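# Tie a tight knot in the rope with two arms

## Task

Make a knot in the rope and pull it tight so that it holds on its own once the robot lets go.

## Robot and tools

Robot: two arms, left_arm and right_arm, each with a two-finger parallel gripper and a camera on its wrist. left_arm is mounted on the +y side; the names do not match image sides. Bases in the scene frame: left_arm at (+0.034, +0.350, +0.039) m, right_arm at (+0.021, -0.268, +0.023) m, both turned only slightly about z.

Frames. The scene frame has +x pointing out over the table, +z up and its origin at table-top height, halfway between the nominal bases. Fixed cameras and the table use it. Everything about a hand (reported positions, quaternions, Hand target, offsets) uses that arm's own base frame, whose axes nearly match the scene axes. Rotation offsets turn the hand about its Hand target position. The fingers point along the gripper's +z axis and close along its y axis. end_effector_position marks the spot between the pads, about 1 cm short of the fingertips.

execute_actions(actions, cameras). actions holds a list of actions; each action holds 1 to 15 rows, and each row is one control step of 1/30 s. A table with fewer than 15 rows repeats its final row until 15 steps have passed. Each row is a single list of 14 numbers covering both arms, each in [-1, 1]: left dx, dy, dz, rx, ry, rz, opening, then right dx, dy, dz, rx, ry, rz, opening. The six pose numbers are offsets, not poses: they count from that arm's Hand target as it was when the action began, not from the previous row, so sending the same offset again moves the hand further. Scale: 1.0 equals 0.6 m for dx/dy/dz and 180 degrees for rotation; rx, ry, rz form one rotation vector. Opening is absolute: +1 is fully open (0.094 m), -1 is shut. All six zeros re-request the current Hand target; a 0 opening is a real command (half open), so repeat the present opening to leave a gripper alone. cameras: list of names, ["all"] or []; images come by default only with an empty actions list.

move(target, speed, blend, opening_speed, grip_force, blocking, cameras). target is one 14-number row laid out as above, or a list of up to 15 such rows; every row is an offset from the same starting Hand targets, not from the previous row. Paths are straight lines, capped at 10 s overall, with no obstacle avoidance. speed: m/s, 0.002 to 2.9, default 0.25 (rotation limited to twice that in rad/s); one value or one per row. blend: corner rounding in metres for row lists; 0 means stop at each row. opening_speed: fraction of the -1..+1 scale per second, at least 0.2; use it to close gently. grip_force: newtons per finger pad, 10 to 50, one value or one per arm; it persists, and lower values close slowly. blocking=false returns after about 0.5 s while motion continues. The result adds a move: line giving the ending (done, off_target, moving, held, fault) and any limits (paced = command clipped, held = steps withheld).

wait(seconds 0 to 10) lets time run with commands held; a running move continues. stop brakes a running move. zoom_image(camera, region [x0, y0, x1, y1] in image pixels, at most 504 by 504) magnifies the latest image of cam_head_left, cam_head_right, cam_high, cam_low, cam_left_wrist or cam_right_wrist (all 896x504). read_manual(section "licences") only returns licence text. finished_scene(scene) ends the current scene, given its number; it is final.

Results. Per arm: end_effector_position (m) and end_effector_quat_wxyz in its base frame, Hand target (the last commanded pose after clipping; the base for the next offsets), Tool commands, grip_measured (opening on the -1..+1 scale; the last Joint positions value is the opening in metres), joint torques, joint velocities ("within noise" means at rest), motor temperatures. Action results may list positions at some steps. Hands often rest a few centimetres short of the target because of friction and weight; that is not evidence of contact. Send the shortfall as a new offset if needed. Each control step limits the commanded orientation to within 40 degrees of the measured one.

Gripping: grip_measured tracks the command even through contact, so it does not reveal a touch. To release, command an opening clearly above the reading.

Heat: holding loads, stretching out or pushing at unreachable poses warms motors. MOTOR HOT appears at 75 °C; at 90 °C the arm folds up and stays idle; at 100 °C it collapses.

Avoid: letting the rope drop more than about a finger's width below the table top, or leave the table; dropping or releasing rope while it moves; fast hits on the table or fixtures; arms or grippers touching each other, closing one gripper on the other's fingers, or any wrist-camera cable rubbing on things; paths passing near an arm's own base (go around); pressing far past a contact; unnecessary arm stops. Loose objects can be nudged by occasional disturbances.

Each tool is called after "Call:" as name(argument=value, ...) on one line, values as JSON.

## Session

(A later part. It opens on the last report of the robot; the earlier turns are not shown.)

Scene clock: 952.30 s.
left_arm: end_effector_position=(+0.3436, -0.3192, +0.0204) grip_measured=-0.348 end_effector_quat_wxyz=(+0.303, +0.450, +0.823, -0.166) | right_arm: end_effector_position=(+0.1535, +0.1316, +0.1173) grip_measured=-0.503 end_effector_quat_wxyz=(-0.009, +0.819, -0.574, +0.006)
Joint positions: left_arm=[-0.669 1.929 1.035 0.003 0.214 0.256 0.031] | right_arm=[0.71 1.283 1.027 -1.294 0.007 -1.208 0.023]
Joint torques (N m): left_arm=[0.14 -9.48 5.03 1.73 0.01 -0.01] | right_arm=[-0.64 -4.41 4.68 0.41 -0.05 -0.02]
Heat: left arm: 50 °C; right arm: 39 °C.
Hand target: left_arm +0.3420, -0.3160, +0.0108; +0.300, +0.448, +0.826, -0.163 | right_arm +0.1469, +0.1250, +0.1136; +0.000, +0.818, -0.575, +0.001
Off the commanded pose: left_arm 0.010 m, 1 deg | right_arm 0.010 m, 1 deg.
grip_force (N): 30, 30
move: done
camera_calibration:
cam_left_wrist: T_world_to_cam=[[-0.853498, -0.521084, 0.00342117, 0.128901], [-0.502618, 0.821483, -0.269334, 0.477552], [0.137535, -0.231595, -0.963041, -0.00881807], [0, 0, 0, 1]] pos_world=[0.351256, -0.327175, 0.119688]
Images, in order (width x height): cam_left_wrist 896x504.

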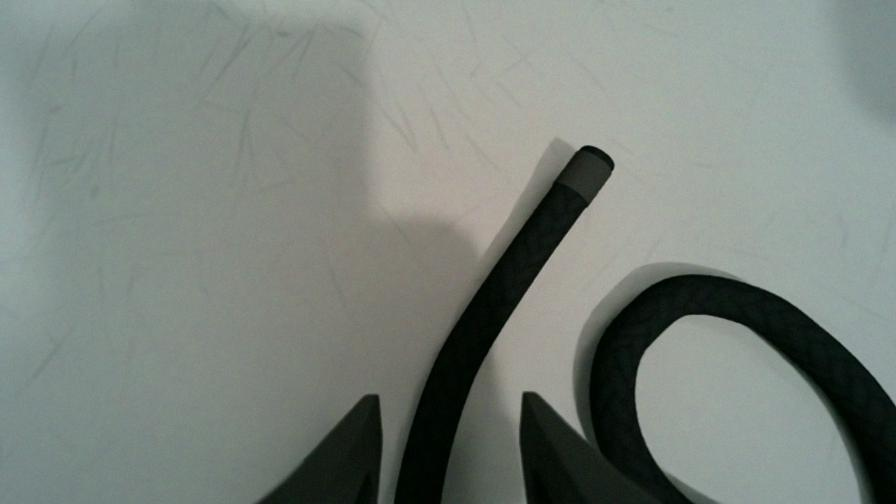

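Call:
move(target=[[0,0.002,-0.0747,0,0,0,-0.35,0,0,0,0,0,0,-0.5],[0,0.002,-0.0747,0,0,0,-1,0,0,0,0,0,0,-0.5]], speed=0.12, opening_speed=1.5, cameras=["cam_left_wrist", "cam_right_wrist"])

Scene clock: 960.33 s.
left_arm: end_effector_position=(+0.3509, -0.3248, -0.0119) grip_measured=-0.774 end_effector_quat_wxyz=(+0.324, +0.449, +0.815, -0.170) | right_arm: end_effector_position=(+0.1535, +0.1316, +0.1173) grip_measured=-0.503 end_effector_quat_wxyz=(-0.009, +0.819, -0.574, +0.006)
Joint positions: left_arm=[-0.669 2.036 0.992 0.198 0.214 0.256 0.011] | right_arm=[0.71 1.283 1.027 -1.294 0.007 -1.208 0.023]
Joint torques (N m): left_arm=[0.32 -8.76 3.97 1.54 0.02 0.01] | right_arm=[-0.64 -4.42 4.68 0.41 -0.04 -0.02]
Heat: left arm: 48 °C; right arm: 39 °C.
Hand target: left_arm +0.3421, -0.3147, -0.0341; +0.300, +0.448, +0.826, -0.163 | right_arm +0.1469, +0.1250, +0.1136; +0.000, +0.818, -0.575, +0.001
Off the commanded pose: left_arm 0.026 m, 3 deg | right_arm 0.010 m, 1 deg.
grip_force (N): 30, 30
move: off_target (left_arm); target 2's new opening was sent with left_arm's hand 0.024 m and 3 deg from that target
camera_calibration:
cam_left_wrist: T_world_to_cam=[[-0.853183, -0.521465, -0.012359, 0.131921], [-0.492514, 0.813166, -0.310146, 0.470386], [0.17178, -0.258524, -0.950609, -0.062767], [0, 0, 0, 1]] pos_world=[0.355007, -0.329936, 0.0878518]
cam_right_wrist: T_world_to_cam=[[0.939077, 0.342859, 0.024134, -0.191086], [0.309369, -0.873765, 0.375266, 0.0647059], [0.149751, -0.344938, -0.926603, 0.216454], [0, 0, 0, 1]] pos_world=[0.127013, 0.196716, 0.180897]
Images, in order (width x height): cam_left_wrist 896x504, cam_right_wrist 896x504.

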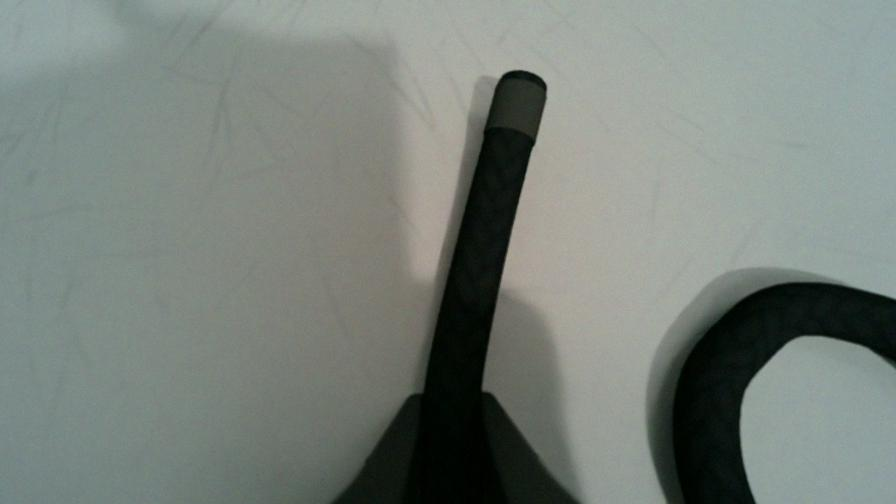

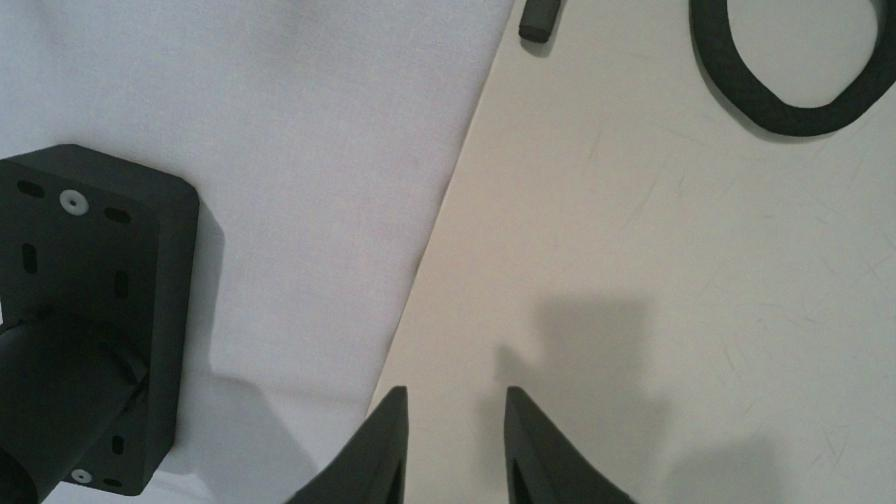

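Call:
move(target=[[0,0,0.15,0,0,0,-1,0,0,0,0,0,0,-0.5],[-0.0285,0.081,0.15,0,0,-0.2944,-1,0,0,0,0,0,0,-0.5]], speed=0.25, blend=[0.02,0], cameras=["cam_left_wrist", "cam_high","cam_low"])

Call:
zoom_image(camera="cam_high", region=[300, 190, 480, 320])

Scene clock: 1007.43 s.
left_arm: end_effector_position=(+0.3218, -0.2621, +0.0526) grip_measured=-0.776 end_effector_quat_wxyz=(+0.191, +0.772, +0.544, -0.266) | right_arm: end_effector_position=(+0.1535, +0.1316, +0.1173) grip_measured=-0.503 end_effector_quat_wxyz=(-0.009, +0.819, -0.574, +0.006)
Joint positions: left_arm=[-0.415 2.083 1.501 -0.927 0.665 1.477 0.011] | right_arm=[0.71 1.283 1.027 -1.294 0.007 -1.208 0.023]
Joint torques (N m): left_arm=[0.47 -10.21 9.05 0.25 0.69 0.11] | right_arm=[-0.64 -4.41 4.67 0.41 -0.05 -0.02]
Motor temperatures (°C): left_arm=[29 42 36 36 31 31 30] | right_arm=[30 37 39 31 30 31 30]
Heat: left arm: 42 °C; right arm: 39 °C.
Hand target: left_arm +0.3249, -0.2661, +0.0560; +0.196, +0.770, +0.539, -0.280 | right_arm +0.1469, +0.1250, +0.1136; +0.000, +0.818, -0.575, +0.001
Off the commanded pose: left_arm 0.006 m, 2 deg | right_arm 0.010 m, 1 deg.
grip_force (N): 30, 30
move: done
camera_calibration:
cam_left_wrist: T_world_to_cam=[[-0.934927, 0.354836, -0.00160344, 0.395978], [0.345566, 0.909459, -0.231234, 0.176487], [-0.0805917, -0.216741, -0.972897, 0.113067], [0, 0, 0, 1]] pos_world=[0.318335, -0.276509, 0.151447]
Images, in order (width x height): cam_high 896x504, cam_low 896x504, cam_left_wrist 896x504.

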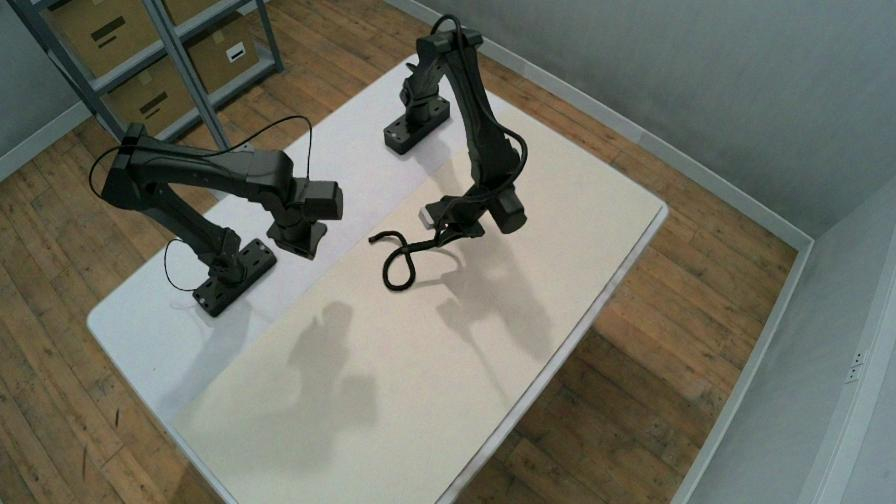

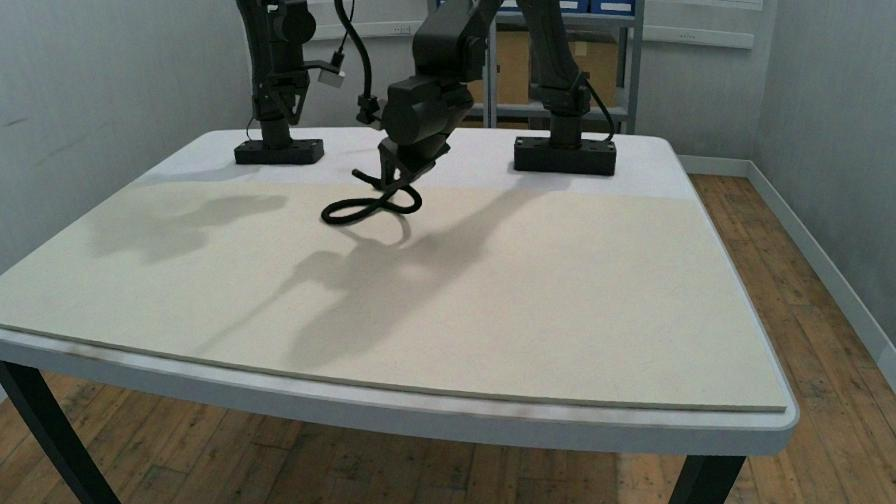

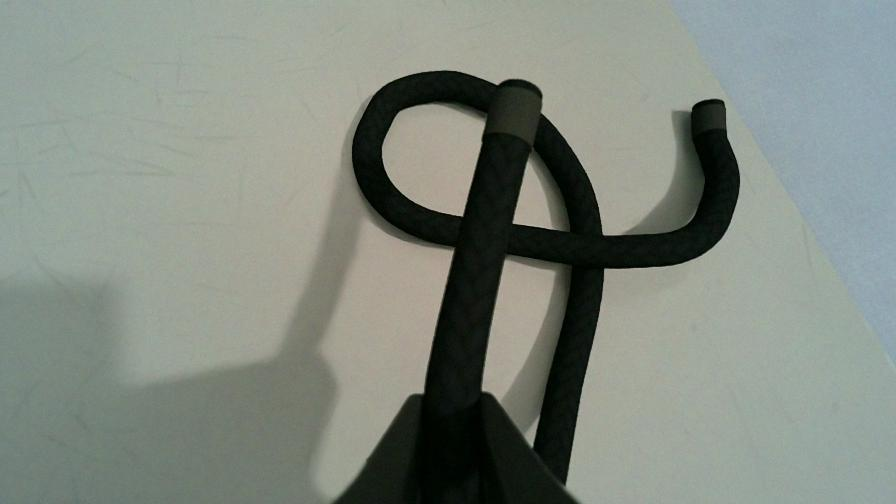

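Scaled by 2.800.

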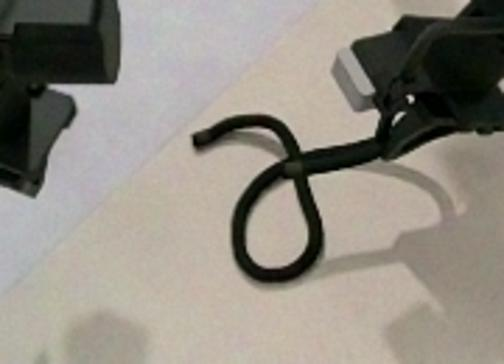

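Call:
move(target=[0,0,-0.14,0,0,0,-1,0,0,0,0,0,0,-0.5], speed=0.2, cameras=["cam_left_wrist","cam_low","cam_right_wrist"])

Call:
zoom_image(camera="cam_low", region=[290, 130, 490, 270])

Scene clock: 1093.53 s.
left_arm: end_effector_position=(+0.3245, -0.2656, -0.0179) grip_measured=-0.776 end_effector_quat_wxyz=(+0.190, +0.768, +0.543, -0.281) | right_arm: end_effector_position=(+0.1535, +0.1316, +0.1173) grip_measured=-0.503 end_effector_quat_wxyz=(-0.009, +0.819, -0.574, +0.006)
Joint positions: left_arm=[-0.411 2.233 1.424 -0.72 0.691 1.484 0.011] | right_arm=[0.71 1.283 1.027 -1.294 0.007 -1.208 0.023]
Joint torques (N m): left_arm=[0.17 -11.08 4.41 0.85 0.41 0.09] | right_arm=[-0.65 -4.41 4.68 0.41 -0.05 -0.02]
Heat: left arm: 43 °C; right arm: 39 °C.
Hand target: left_arm +0.3250, -0.2662, -0.0280; +0.196, +0.770, +0.539, -0.280 | right_arm +0.1469, +0.1250, +0.1136; +0.000, +0.818, -0.575, +0.001
Off the commanded pose: left_arm 0.010 m, 1 deg | right_arm 0.010 m, 1 deg.
grip_force (N): 30, 30
move: done
camera_calibration:
cam_left_wrist: T_world_to_cam=[[-0.933751, 0.357584, 0.0155568, 0.400292], [0.342071, 0.904347, -0.255234, 0.161742], [-0.105336, -0.233003, -0.966754, 0.0477209], [0, 0, 0, 1]] pos_world=[0.323472, -0.27829, 0.0811892]
cam_right_wrist: T_world_to_cam=[[0.939077, 0.342859, 0.024134, -0.191086], [0.309369, -0.873765, 0.375266, 0.0647059], [0.149751, -0.344938, -0.926603, 0.216454], [0, 0, 0, 1]] pos_world=[0.127013, 0.196716, 0.180897]
Images, in order (width x height): cam_low 896x504, cam_left_wrist 896x504, cam_right_wrist 896x504.

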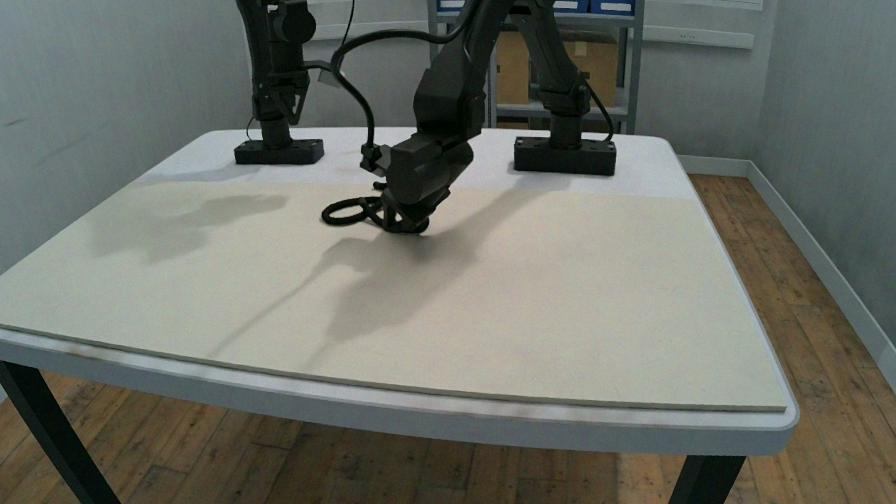

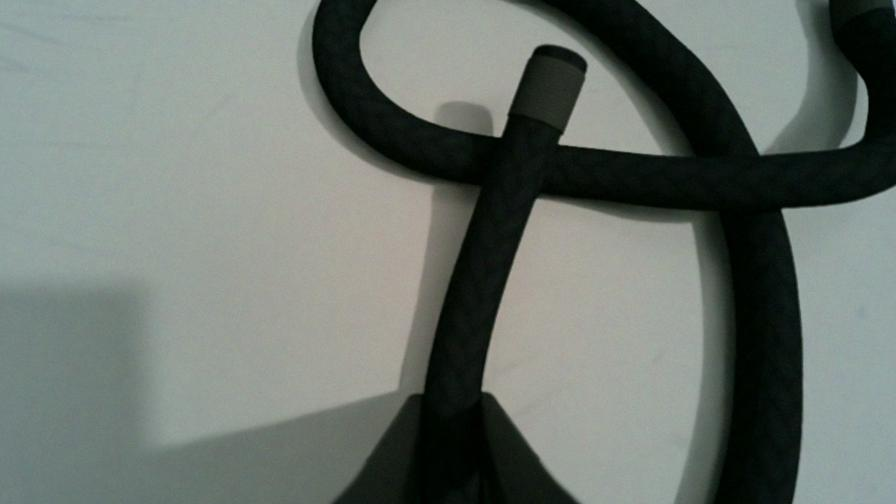

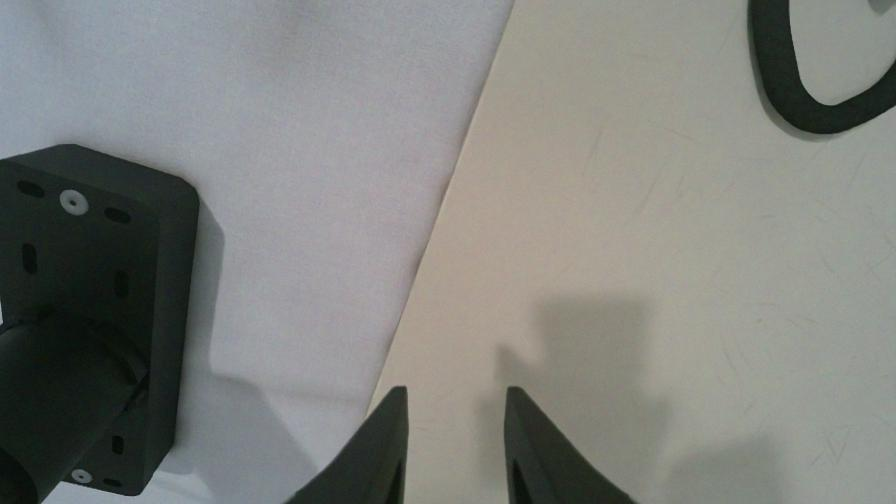

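Scaled by 2.520.

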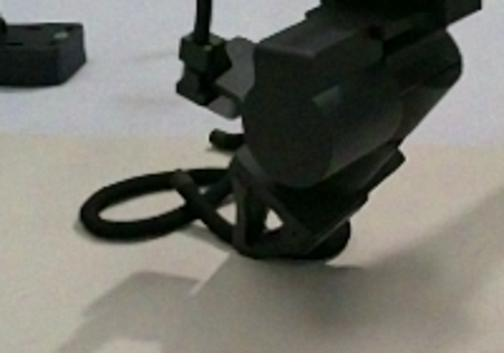

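Call:
move(target=[0,0,0,0,0,0,-1,0.1435,0.175,-0.09,0.2352,0.1524,0.1359,-0.4], speed=0.3, cameras=["cam_high","cam_low","cam_right_wrist"])

Call:
zoom_image(camera="cam_high", region=[300, 170, 480, 300])

Scene clock: 1129.53 s.
left_arm: end_effector_position=(+0.3245, -0.2656, -0.0179) grip_measured=-0.776 end_effector_quat_wxyz=(+0.190, +0.768, +0.543, -0.281) | right_arm: end_effector_position=(+0.2300, +0.2266, +0.0580) grip_measured=-0.403 end_effector_quat_wxyz=(-0.151, +0.844, -0.360, -0.367)
Joint positions: left_arm=[-0.411 2.233 1.424 -0.72 0.691 1.484 0.011] | right_arm=[0.389 2.066 1.399 -1.288 -0.739 -2.097 0.028]
Joint torques (N m): left_arm=[0.17 -11.1 4.42 0.86 0.42 0.08] | right_arm=[-0.17 -7.08 7.51 -0.59 -0.53 -0.09]
Heat: left arm: 42 °C; right arm: 39 °C.
Hand target: left_arm +0.3250, -0.2661, -0.0280; +0.196, +0.770, +0.539, -0.280 | right_arm +0.2330, +0.2300, +0.0596; -0.158, +0.840, -0.340, -0.391
Off the commanded pose: left_arm 0.010 m, 1 deg | right_arm 0.005 m, 4 deg.
joint sent to its limit (right arm) — joint 6 (wrist roll), lower limit. The joint targets are off in orientation, not in position.
grip_force (N): 30, 30
move: off_target (right_arm)
camera_calibration:
cam_right_wrist: T_world_to_cam=[[0.718143, 0.695871, -0.00584317, -0.321428], [0.630668, -0.654357, -0.417224, 0.0686399], [-0.294157, 0.295941, -0.908785, 0.138723], [0, 0, 0, 1]] pos_world=[0.228349, 0.227533, 0.152829]
Images, in order (width x height): cam_high 896x504, cam_low 896x504, cam_right_wrist 896x504.

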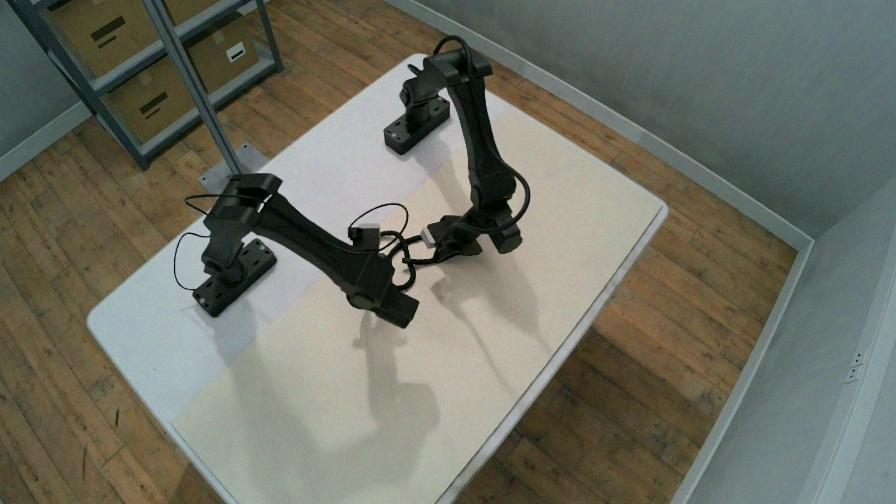

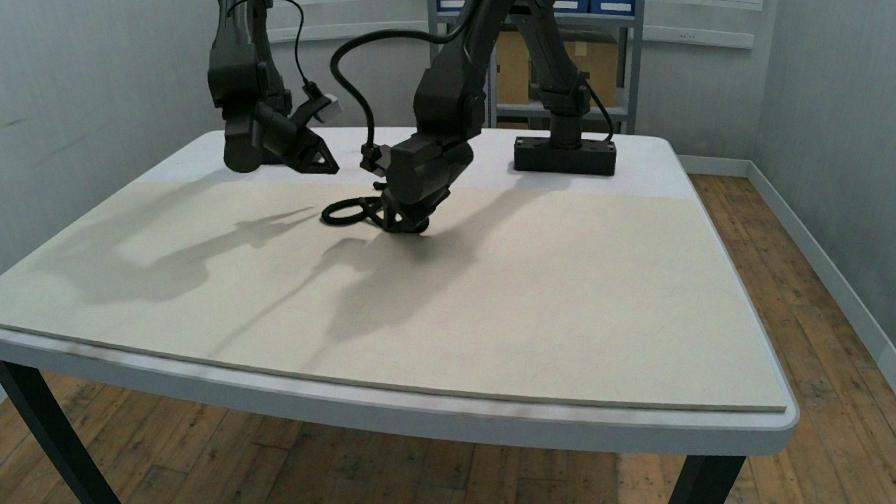

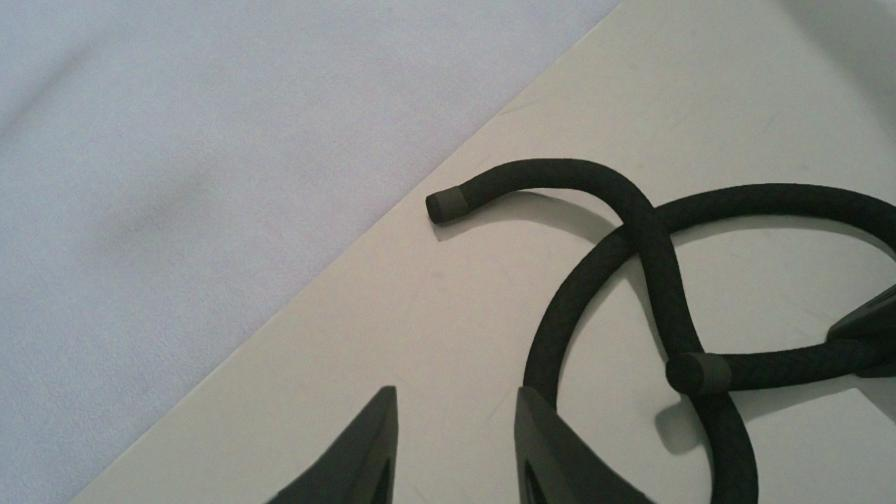

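Scaled by 2.800.

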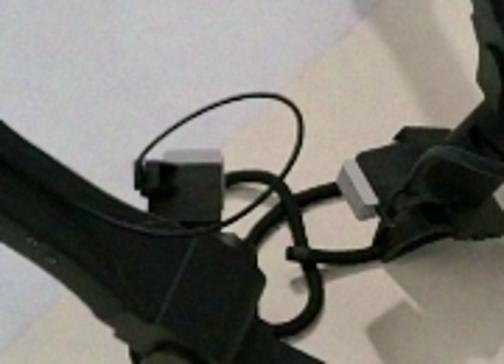

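Call:
move(target=[0,0,0,0,0,0,-1,0.0283,0.0423,-0.06,0,0,-0.033,-0.4], speed=0.15, cameras=["cam_high","cam_low","cam_right_wrist"])

Call:
zoom_image(camera="cam_high", region=[300, 170, 480, 300])

Scene clock: 1177.30 s.
left_arm: end_effector_position=(+0.3245, -0.2656, -0.0179) grip_measured=-0.776 end_effector_quat_wxyz=(+0.190, +0.768, +0.543, -0.281) | right_arm: end_effector_position=(+0.2434, +0.2469, +0.0246) grip_measured=-0.403 end_effector_quat_wxyz=(-0.167, +0.823, -0.387, -0.380)
Joint positions: left_arm=[-0.411 2.233 1.424 -0.72 0.691 1.484 0.011] | right_arm=[0.406 2.17 1.399 -1.139 -0.802 -2.001 0.028]
Joint torques (N m): left_arm=[0.16 -11.11 4.4 0.85 0.42 0.08] | right_arm=[0.5 -7.64 7.49 -0.09 -0.54 0.05]
Heat: left arm: 42 °C; right arm: 42 °C.
Hand target: left_arm +0.3250, -0.2661, -0.0280; +0.196, +0.770, +0.539, -0.280 | right_arm +0.2499, +0.2554, +0.0236; -0.178, +0.821, -0.383, -0.383
Off the commanded pose: left_arm 0.010 m, 1 deg | right_arm 0.011 m, 1 deg.
grip_force (N): 30, 30
move: off_target (right_arm)
camera_calibration:
cam_right_wrist: T_world_to_cam=[[0.764027, 0.644992, -0.015718, -0.343765], [0.569795, -0.685979, -0.452511, 0.0829641], [-0.302648, 0.336775, -0.89162, 0.0977976], [0, 0, 0, 1]] pos_world=[0.244971, 0.245701, 0.119337]
Images, in order (width x height): cam_high 896x504, cam_low 896x504, cam_right_wrist 896x504.

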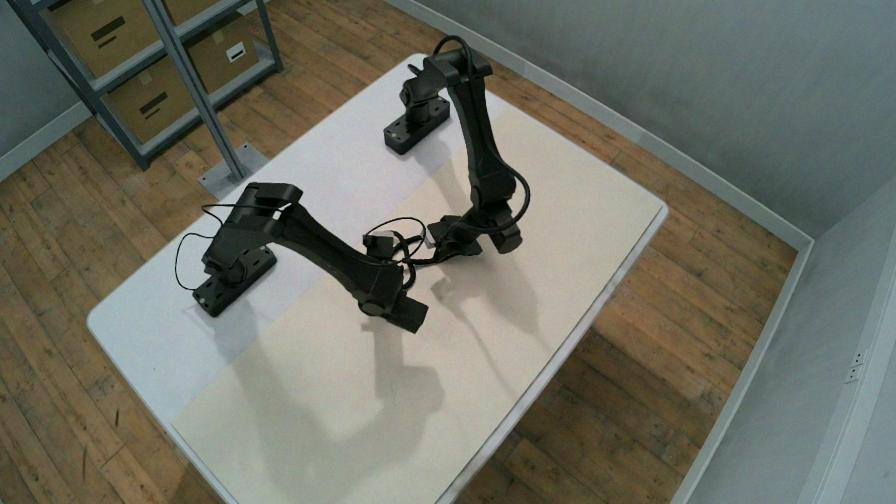

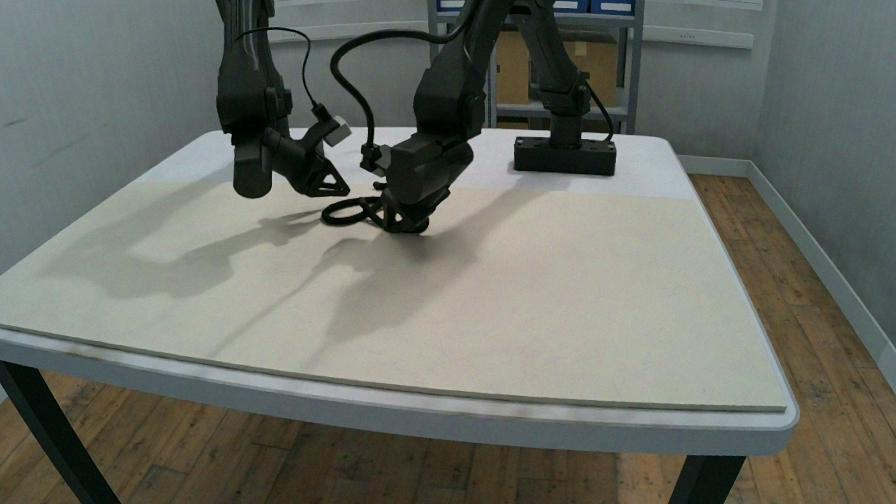

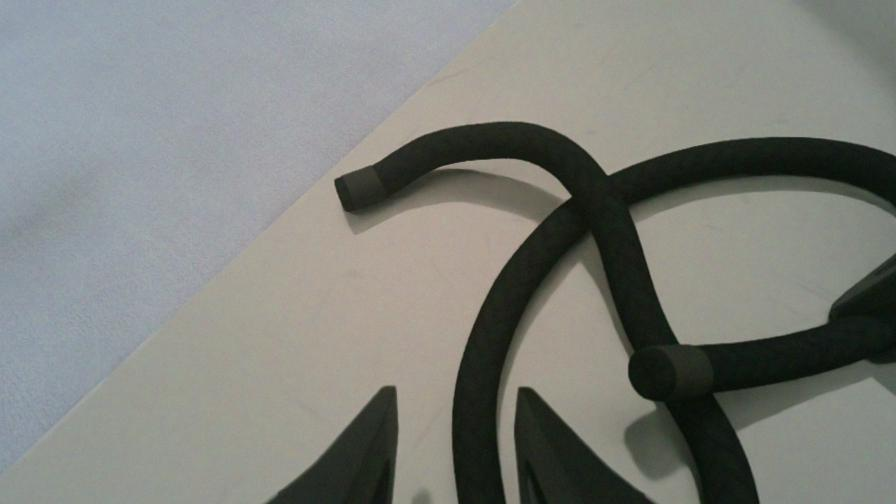

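Scaled by 2.800.

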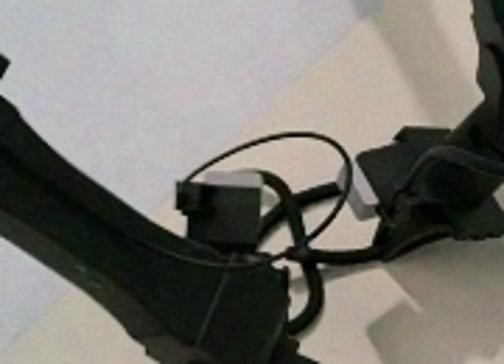

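Call:
move(target=[[0,0,0,0,0,0,-1,0.008,0.0085,-0.066,0,0,0,-0.4],[0,0,0,0,0,0,-1,0.008,0.0085,-0.066,0,0,0,-1]], speed=0.1, opening_speed=1.5, cameras=["cam_high","cam_low","cam_right_wrist","cam_left_wrist"])

Call:
zoom_image(camera="cam_high", region=[300, 170, 480, 300])

Scene clock: 1191.27 s.
left_arm: end_effector_position=(+0.3245, -0.2656, -0.0179) grip_measured=-0.776 end_effector_quat_wxyz=(+0.190, +0.768, +0.543, -0.281) | right_arm: end_effector_position=(+0.2509, +0.2558, -0.0031) grip_measured=-0.743 end_effector_quat_wxyz=(-0.182, +0.818, -0.387, -0.385)
Joint positions: left_arm=[-0.411 2.233 1.424 -0.72 0.691 1.484 0.011] | right_arm=[0.41 2.253 1.399 -1.038 -0.835 -1.992 0.012]
Joint torques (N m): left_arm=[0.17 -11.1 4.45 0.85 0.42 0.08] | right_arm=[0.77 -6.82 6.68 0.1 -0.29 0.08]
Heat: left arm: 42 °C; right arm: 42 °C.
Hand target: left_arm +0.3249, -0.2661, -0.0280; +0.196, +0.770, +0.539, -0.280 | right_arm +0.2548, +0.2604, -0.0159; -0.178, +0.821, -0.384, -0.383
Off the commanded pose: left_arm 0.010 m, 1 deg | right_arm 0.014 m, 1 deg.
grip_force (N): 30, 30
move: off_target (right_arm); target 2's new opening was sent with right_arm's hand 0.017 m and 1 deg from that target
camera_calibration:
cam_left_wrist: T_world_to_cam=[[-0.933751, 0.357584, 0.0155568, 0.400292], [0.342071, 0.904347, -0.255234, 0.161742], [-0.105336, -0.233003, -0.966754, 0.0477209], [0, 0, 0, 1]] pos_world=[0.323472, -0.27829, 0.0811892]
cam_right_wrist: T_world_to_cam=[[0.772642, 0.634836, 0.00262438, -0.355263], [0.559676, -0.679204, -0.47481, 0.073022], [-0.299644, 0.368327, -0.880084, 0.0635808], [0, 0, 0, 1]] pos_world=[0.252674, 0.251712, 0.0915604]
Images, in order (width x height): cam_high 896x504, cam_low 896x504, cam_left_wrist 896x504, cam_right_wrist 896x504.

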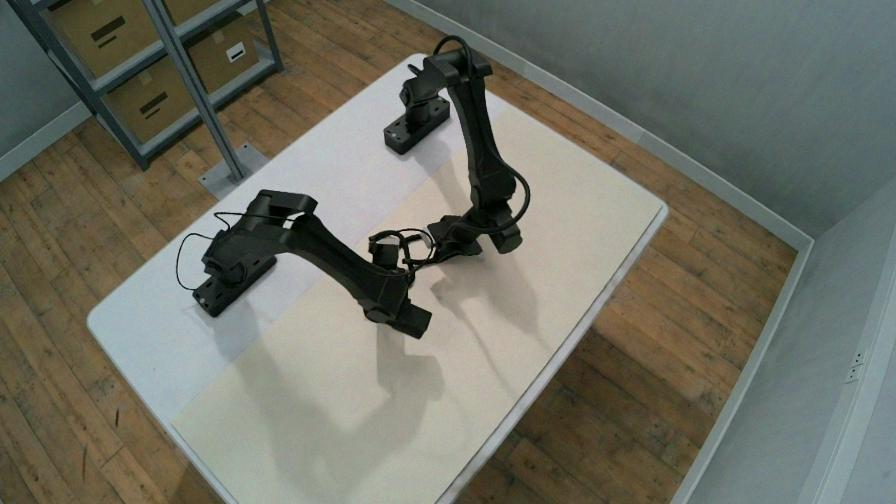

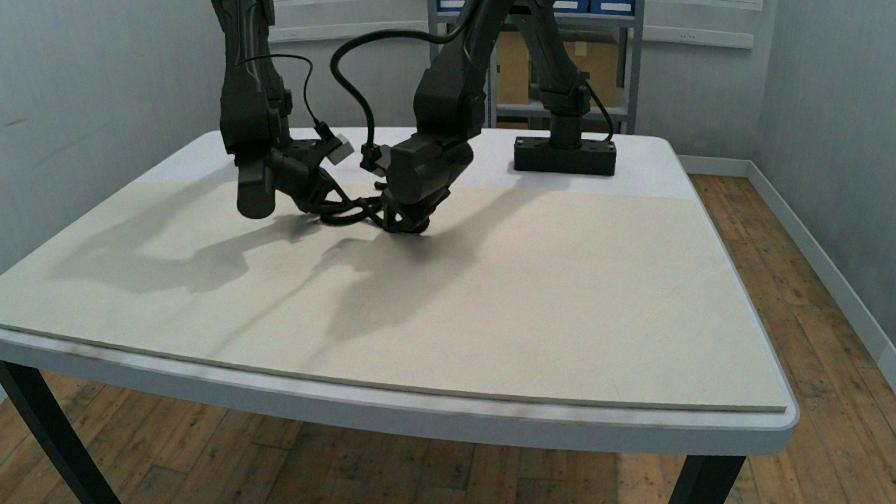

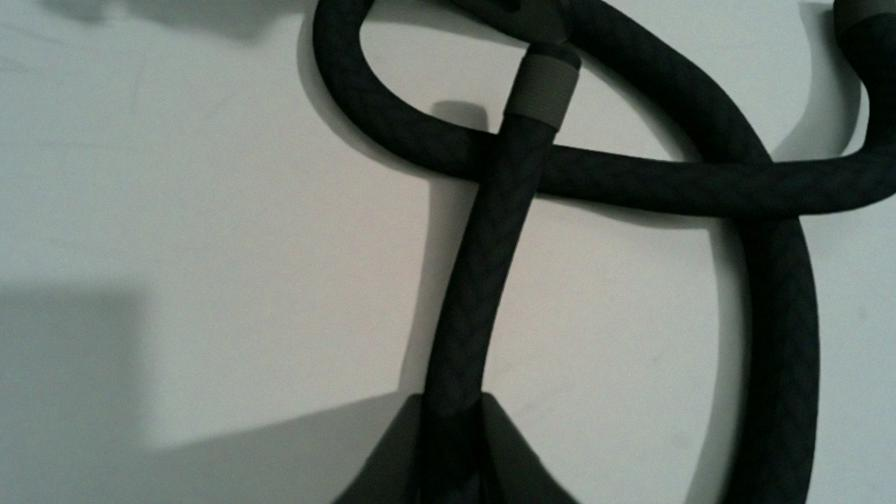

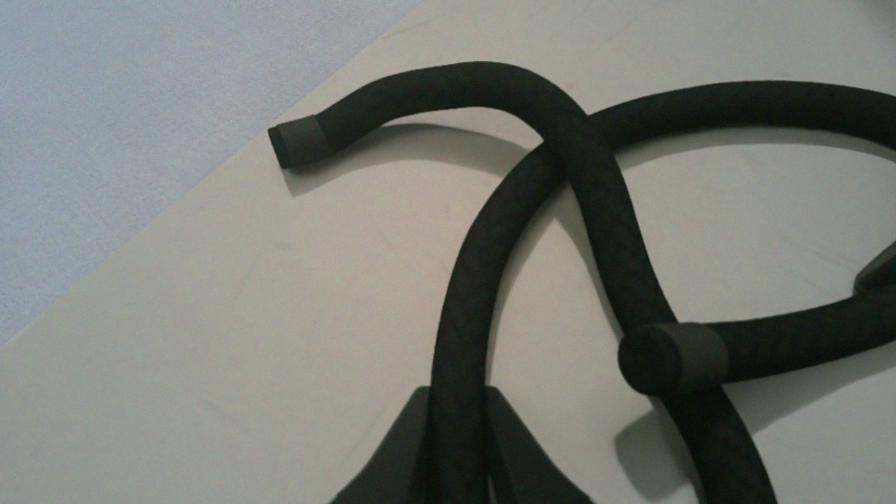

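Scaled by 2.800.

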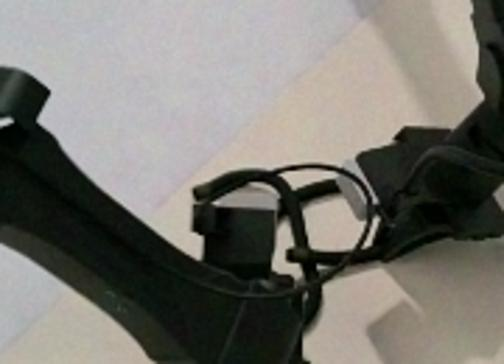

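Call:
move(target=[0,0,0,0,0,0,-1,0,0,0.085,0,0,0,-1], speed=0.1, cameras=["cam_high","cam_low","cam_head_right","cam_head_left","cam_right_wrist","cam_left_wrist"])

Call:
zoom_image(camera="cam_low", region=[270, 100, 490, 260])

Call:
zoom_image(camera="cam_head_right", region=[350, 180, 570, 340])

Scene clock: 1210.93 s.
left_arm: end_effector_position=(+0.3245, -0.2656, -0.0179) grip_measured=-0.776 end_effector_quat_wxyz=(+0.190, +0.768, +0.543, -0.281) | right_arm: end_effector_position=(+0.2510, +0.2545, +0.0196) grip_measured=-0.744 end_effector_quat_wxyz=(-0.165, +0.818, -0.391, -0.388)
Joint positions: left_arm=[-0.411 2.233 1.424 -0.72 0.691 1.484 0.011] | right_arm=[0.413 2.222 1.455 -1.15 -0.815 -1.988 0.012]
Joint torques (N m): left_arm=[0.18 -11.1 4.41 0.86 0.42 0.08] | right_arm=[0.55 -11.84 7.04 -0.48 -0.46 0.06]
Heat: left arm: 42 °C; right arm: 41 °C.
Hand target: left_arm +0.3249, -0.2661, -0.0280; +0.196, +0.770, +0.539, -0.280 | right_arm +0.2548, +0.2605, +0.0350; -0.178, +0.821, -0.384, -0.383
Off the commanded pose: left_arm 0.010 m, 1 deg | right_arm 0.017 m, 2 deg.
grip_force (N): 30, 30
move: off_target (right_arm)
camera_calibration:
cam_left_wrist: T_world_to_cam=[[-0.933751, 0.357584, 0.0155568, 0.400292], [0.342071, 0.904347, -0.255234, 0.161742], [-0.105336, -0.233003, -0.966754, 0.0477209], [0, 0, 0, 1]] pos_world=[0.323472, -0.27829, 0.0811892]
cam_right_wrist: T_world_to_cam=[[0.767565, 0.640318, -0.0289313, -0.353974], [0.55671, -0.688352, -0.465022, 0.085652], [-0.317677, 0.340828, -0.884826, 0.0956652], [0, 0, 0, 1]] pos_world=[0.254405, 0.253009, 0.114236]

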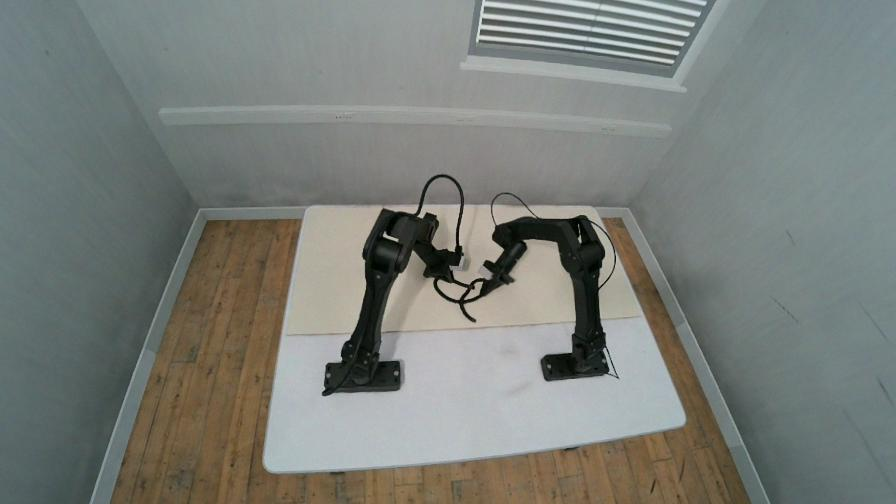

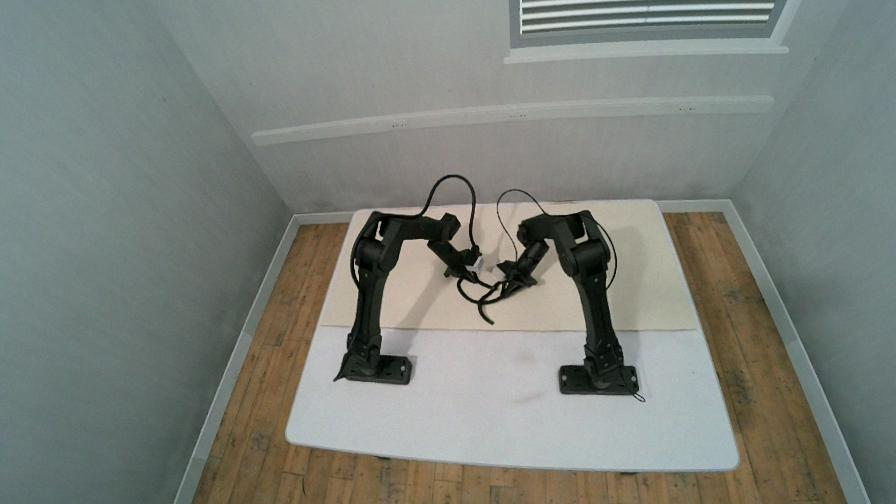

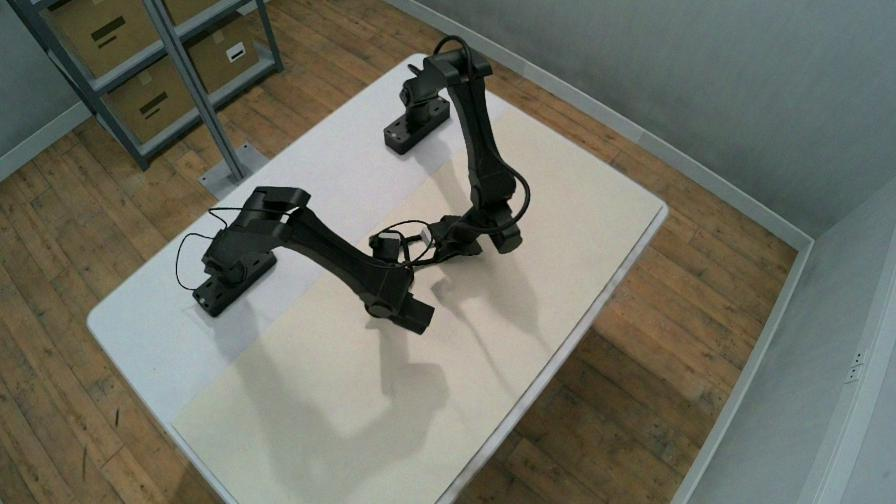

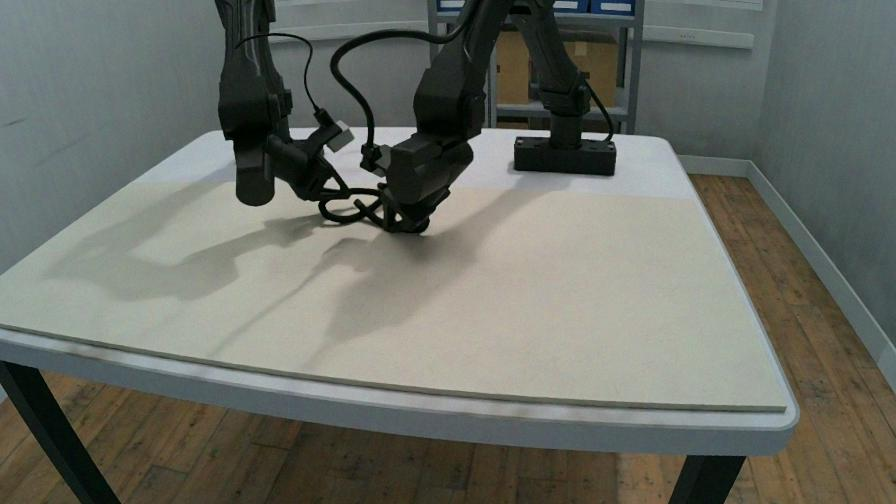

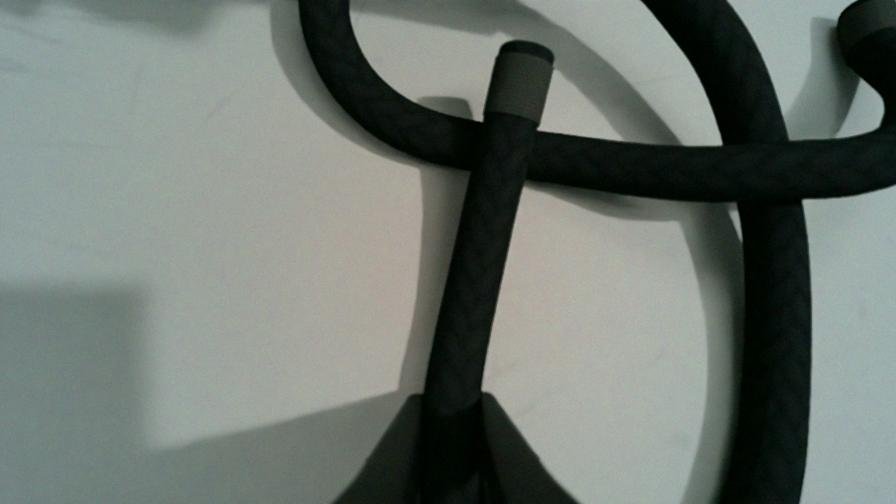

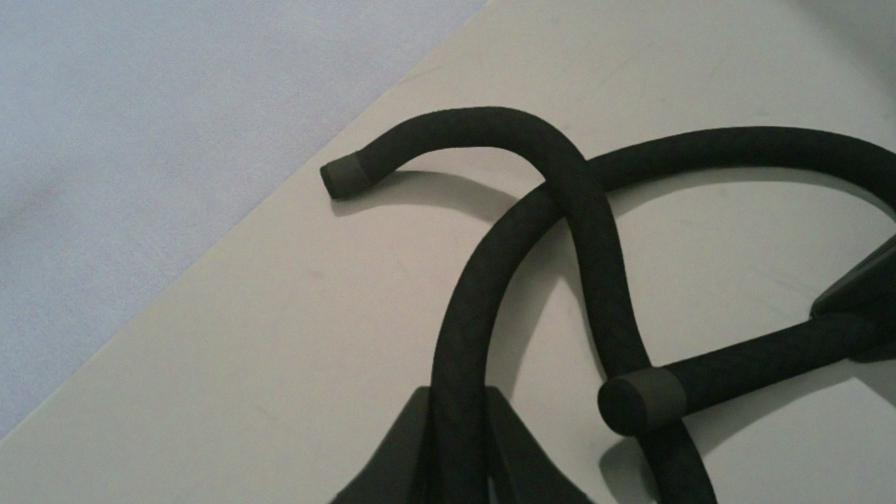

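Scaled by 2.291.

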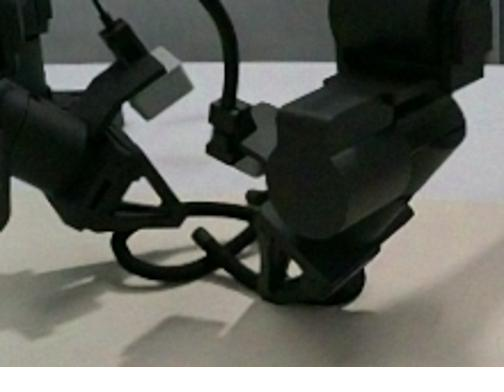

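Scaled by 2.291.

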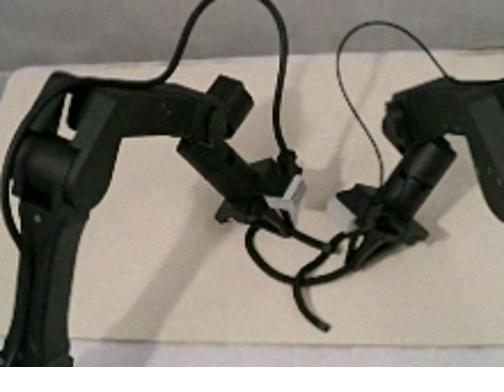

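Call:
move(target=[[0,0,0,0,0,0,-1,0,0,-0.08,0,0,0,-1],[0,0,0,0,0,0,-0.69,0,0,-0.08,0,0,0,-1]], speed=0.12, opening_speed=0.4, cameras=["cam_low","cam_right_wrist","cam_left_wrist"])

Call:
zoom_image(camera="cam_low", region=[270, 100, 490, 260])

Scene clock: 1246.00 s.
left_arm: end_effector_position=(+0.3256, -0.2661, -0.0178) grip_measured=-0.692 end_effector_quat_wxyz=(+0.193, +0.769, +0.542, -0.279) | right_arm: end_effector_position=(+0.2611, +0.2586, -0.0019) grip_measured=-0.744 end_effector_quat_wxyz=(-0.182, +0.826, -0.383, -0.372)
Joint positions: left_arm=[-0.411 2.233 1.424 -0.714 0.691 1.484 0.014] | right_arm=[0.413 2.263 1.443 -1.046 -0.813 -1.988 0.012]
Joint torques (N m): left_arm=[0.17 -11.1 4.42 0.82 0.42 0.08] | right_arm=[0.51 -8.05 3.89 0.11 -0.48 0.05]
Heat: left arm: 42 °C; right arm: 41 °C.
Hand target: left_arm +0.3250, -0.2662, -0.0280; +0.196, +0.770, +0.539, -0.280 | right_arm +0.2548, +0.2604, -0.0130; -0.178, +0.821, -0.384, -0.383
Off the commanded pose: left_arm 0.010 m, 1 deg | right_arm 0.013 m, 1 deg.
grip_force (N): 30, 30
move: off_target (right_arm)
camera_calibration:
cam_left_wrist: T_world_to_cam=[[-0.933806, 0.357643, 0.00983482, 0.401356], [0.343398, 0.90365, -0.255918, 0.161301], [-0.100415, -0.235601, -0.966648, 0.0454812], [0, 0, 0, 1]] pos_world=[0.323965, -0.278586, 0.0812968]
cam_right_wrist: T_world_to_cam=[[0.7674, 0.640845, 0.0203861, -0.364984], [0.579207, -0.679251, -0.450707, 0.0647946], [-0.274986, 0.35768, -0.892439, 0.0629912], [0, 0, 0, 1]] pos_world=[0.259881, 0.255379, 0.0928599]
Images, in order (width x height): cam_low 896x504, cam_left_wrist 896x504, cam_right_wrist 896x504.

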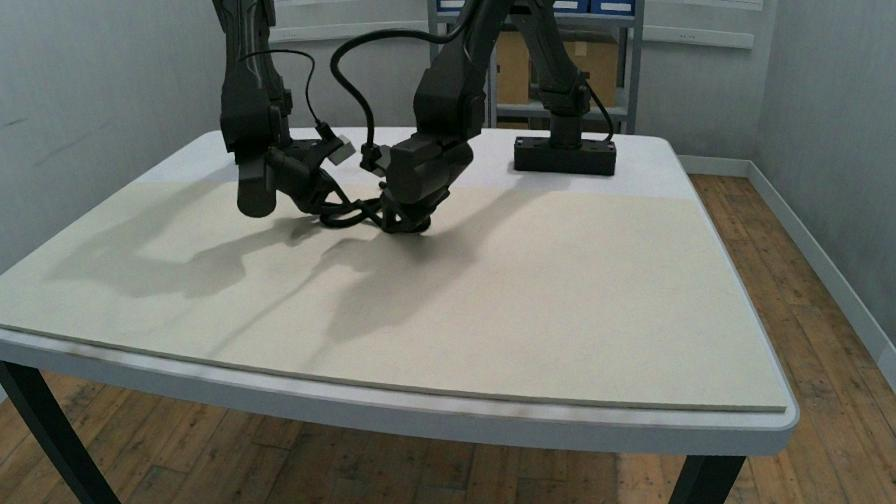

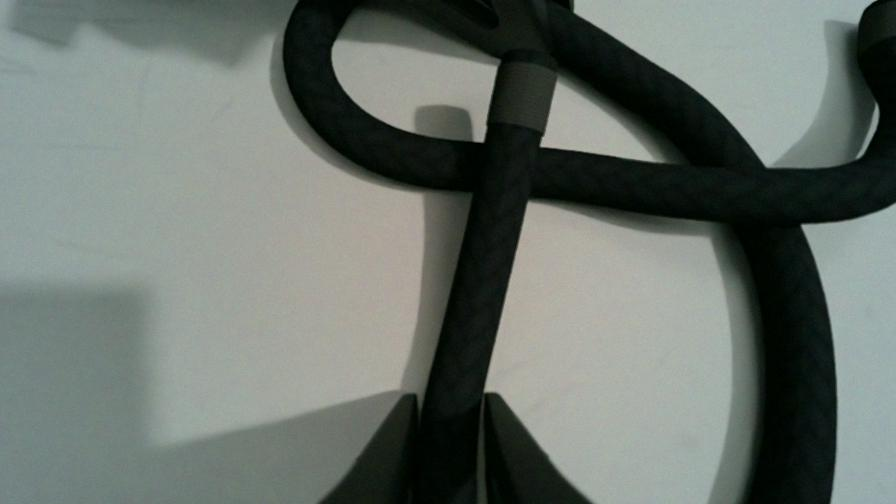

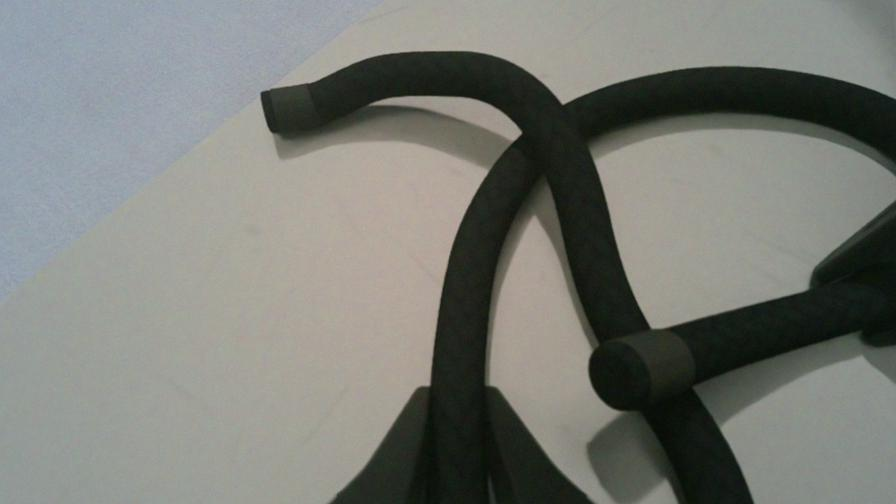

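Scaled by 2.291.

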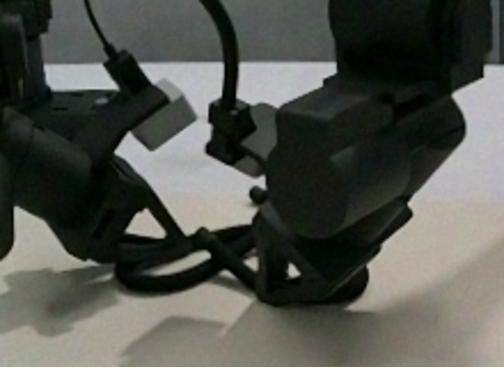

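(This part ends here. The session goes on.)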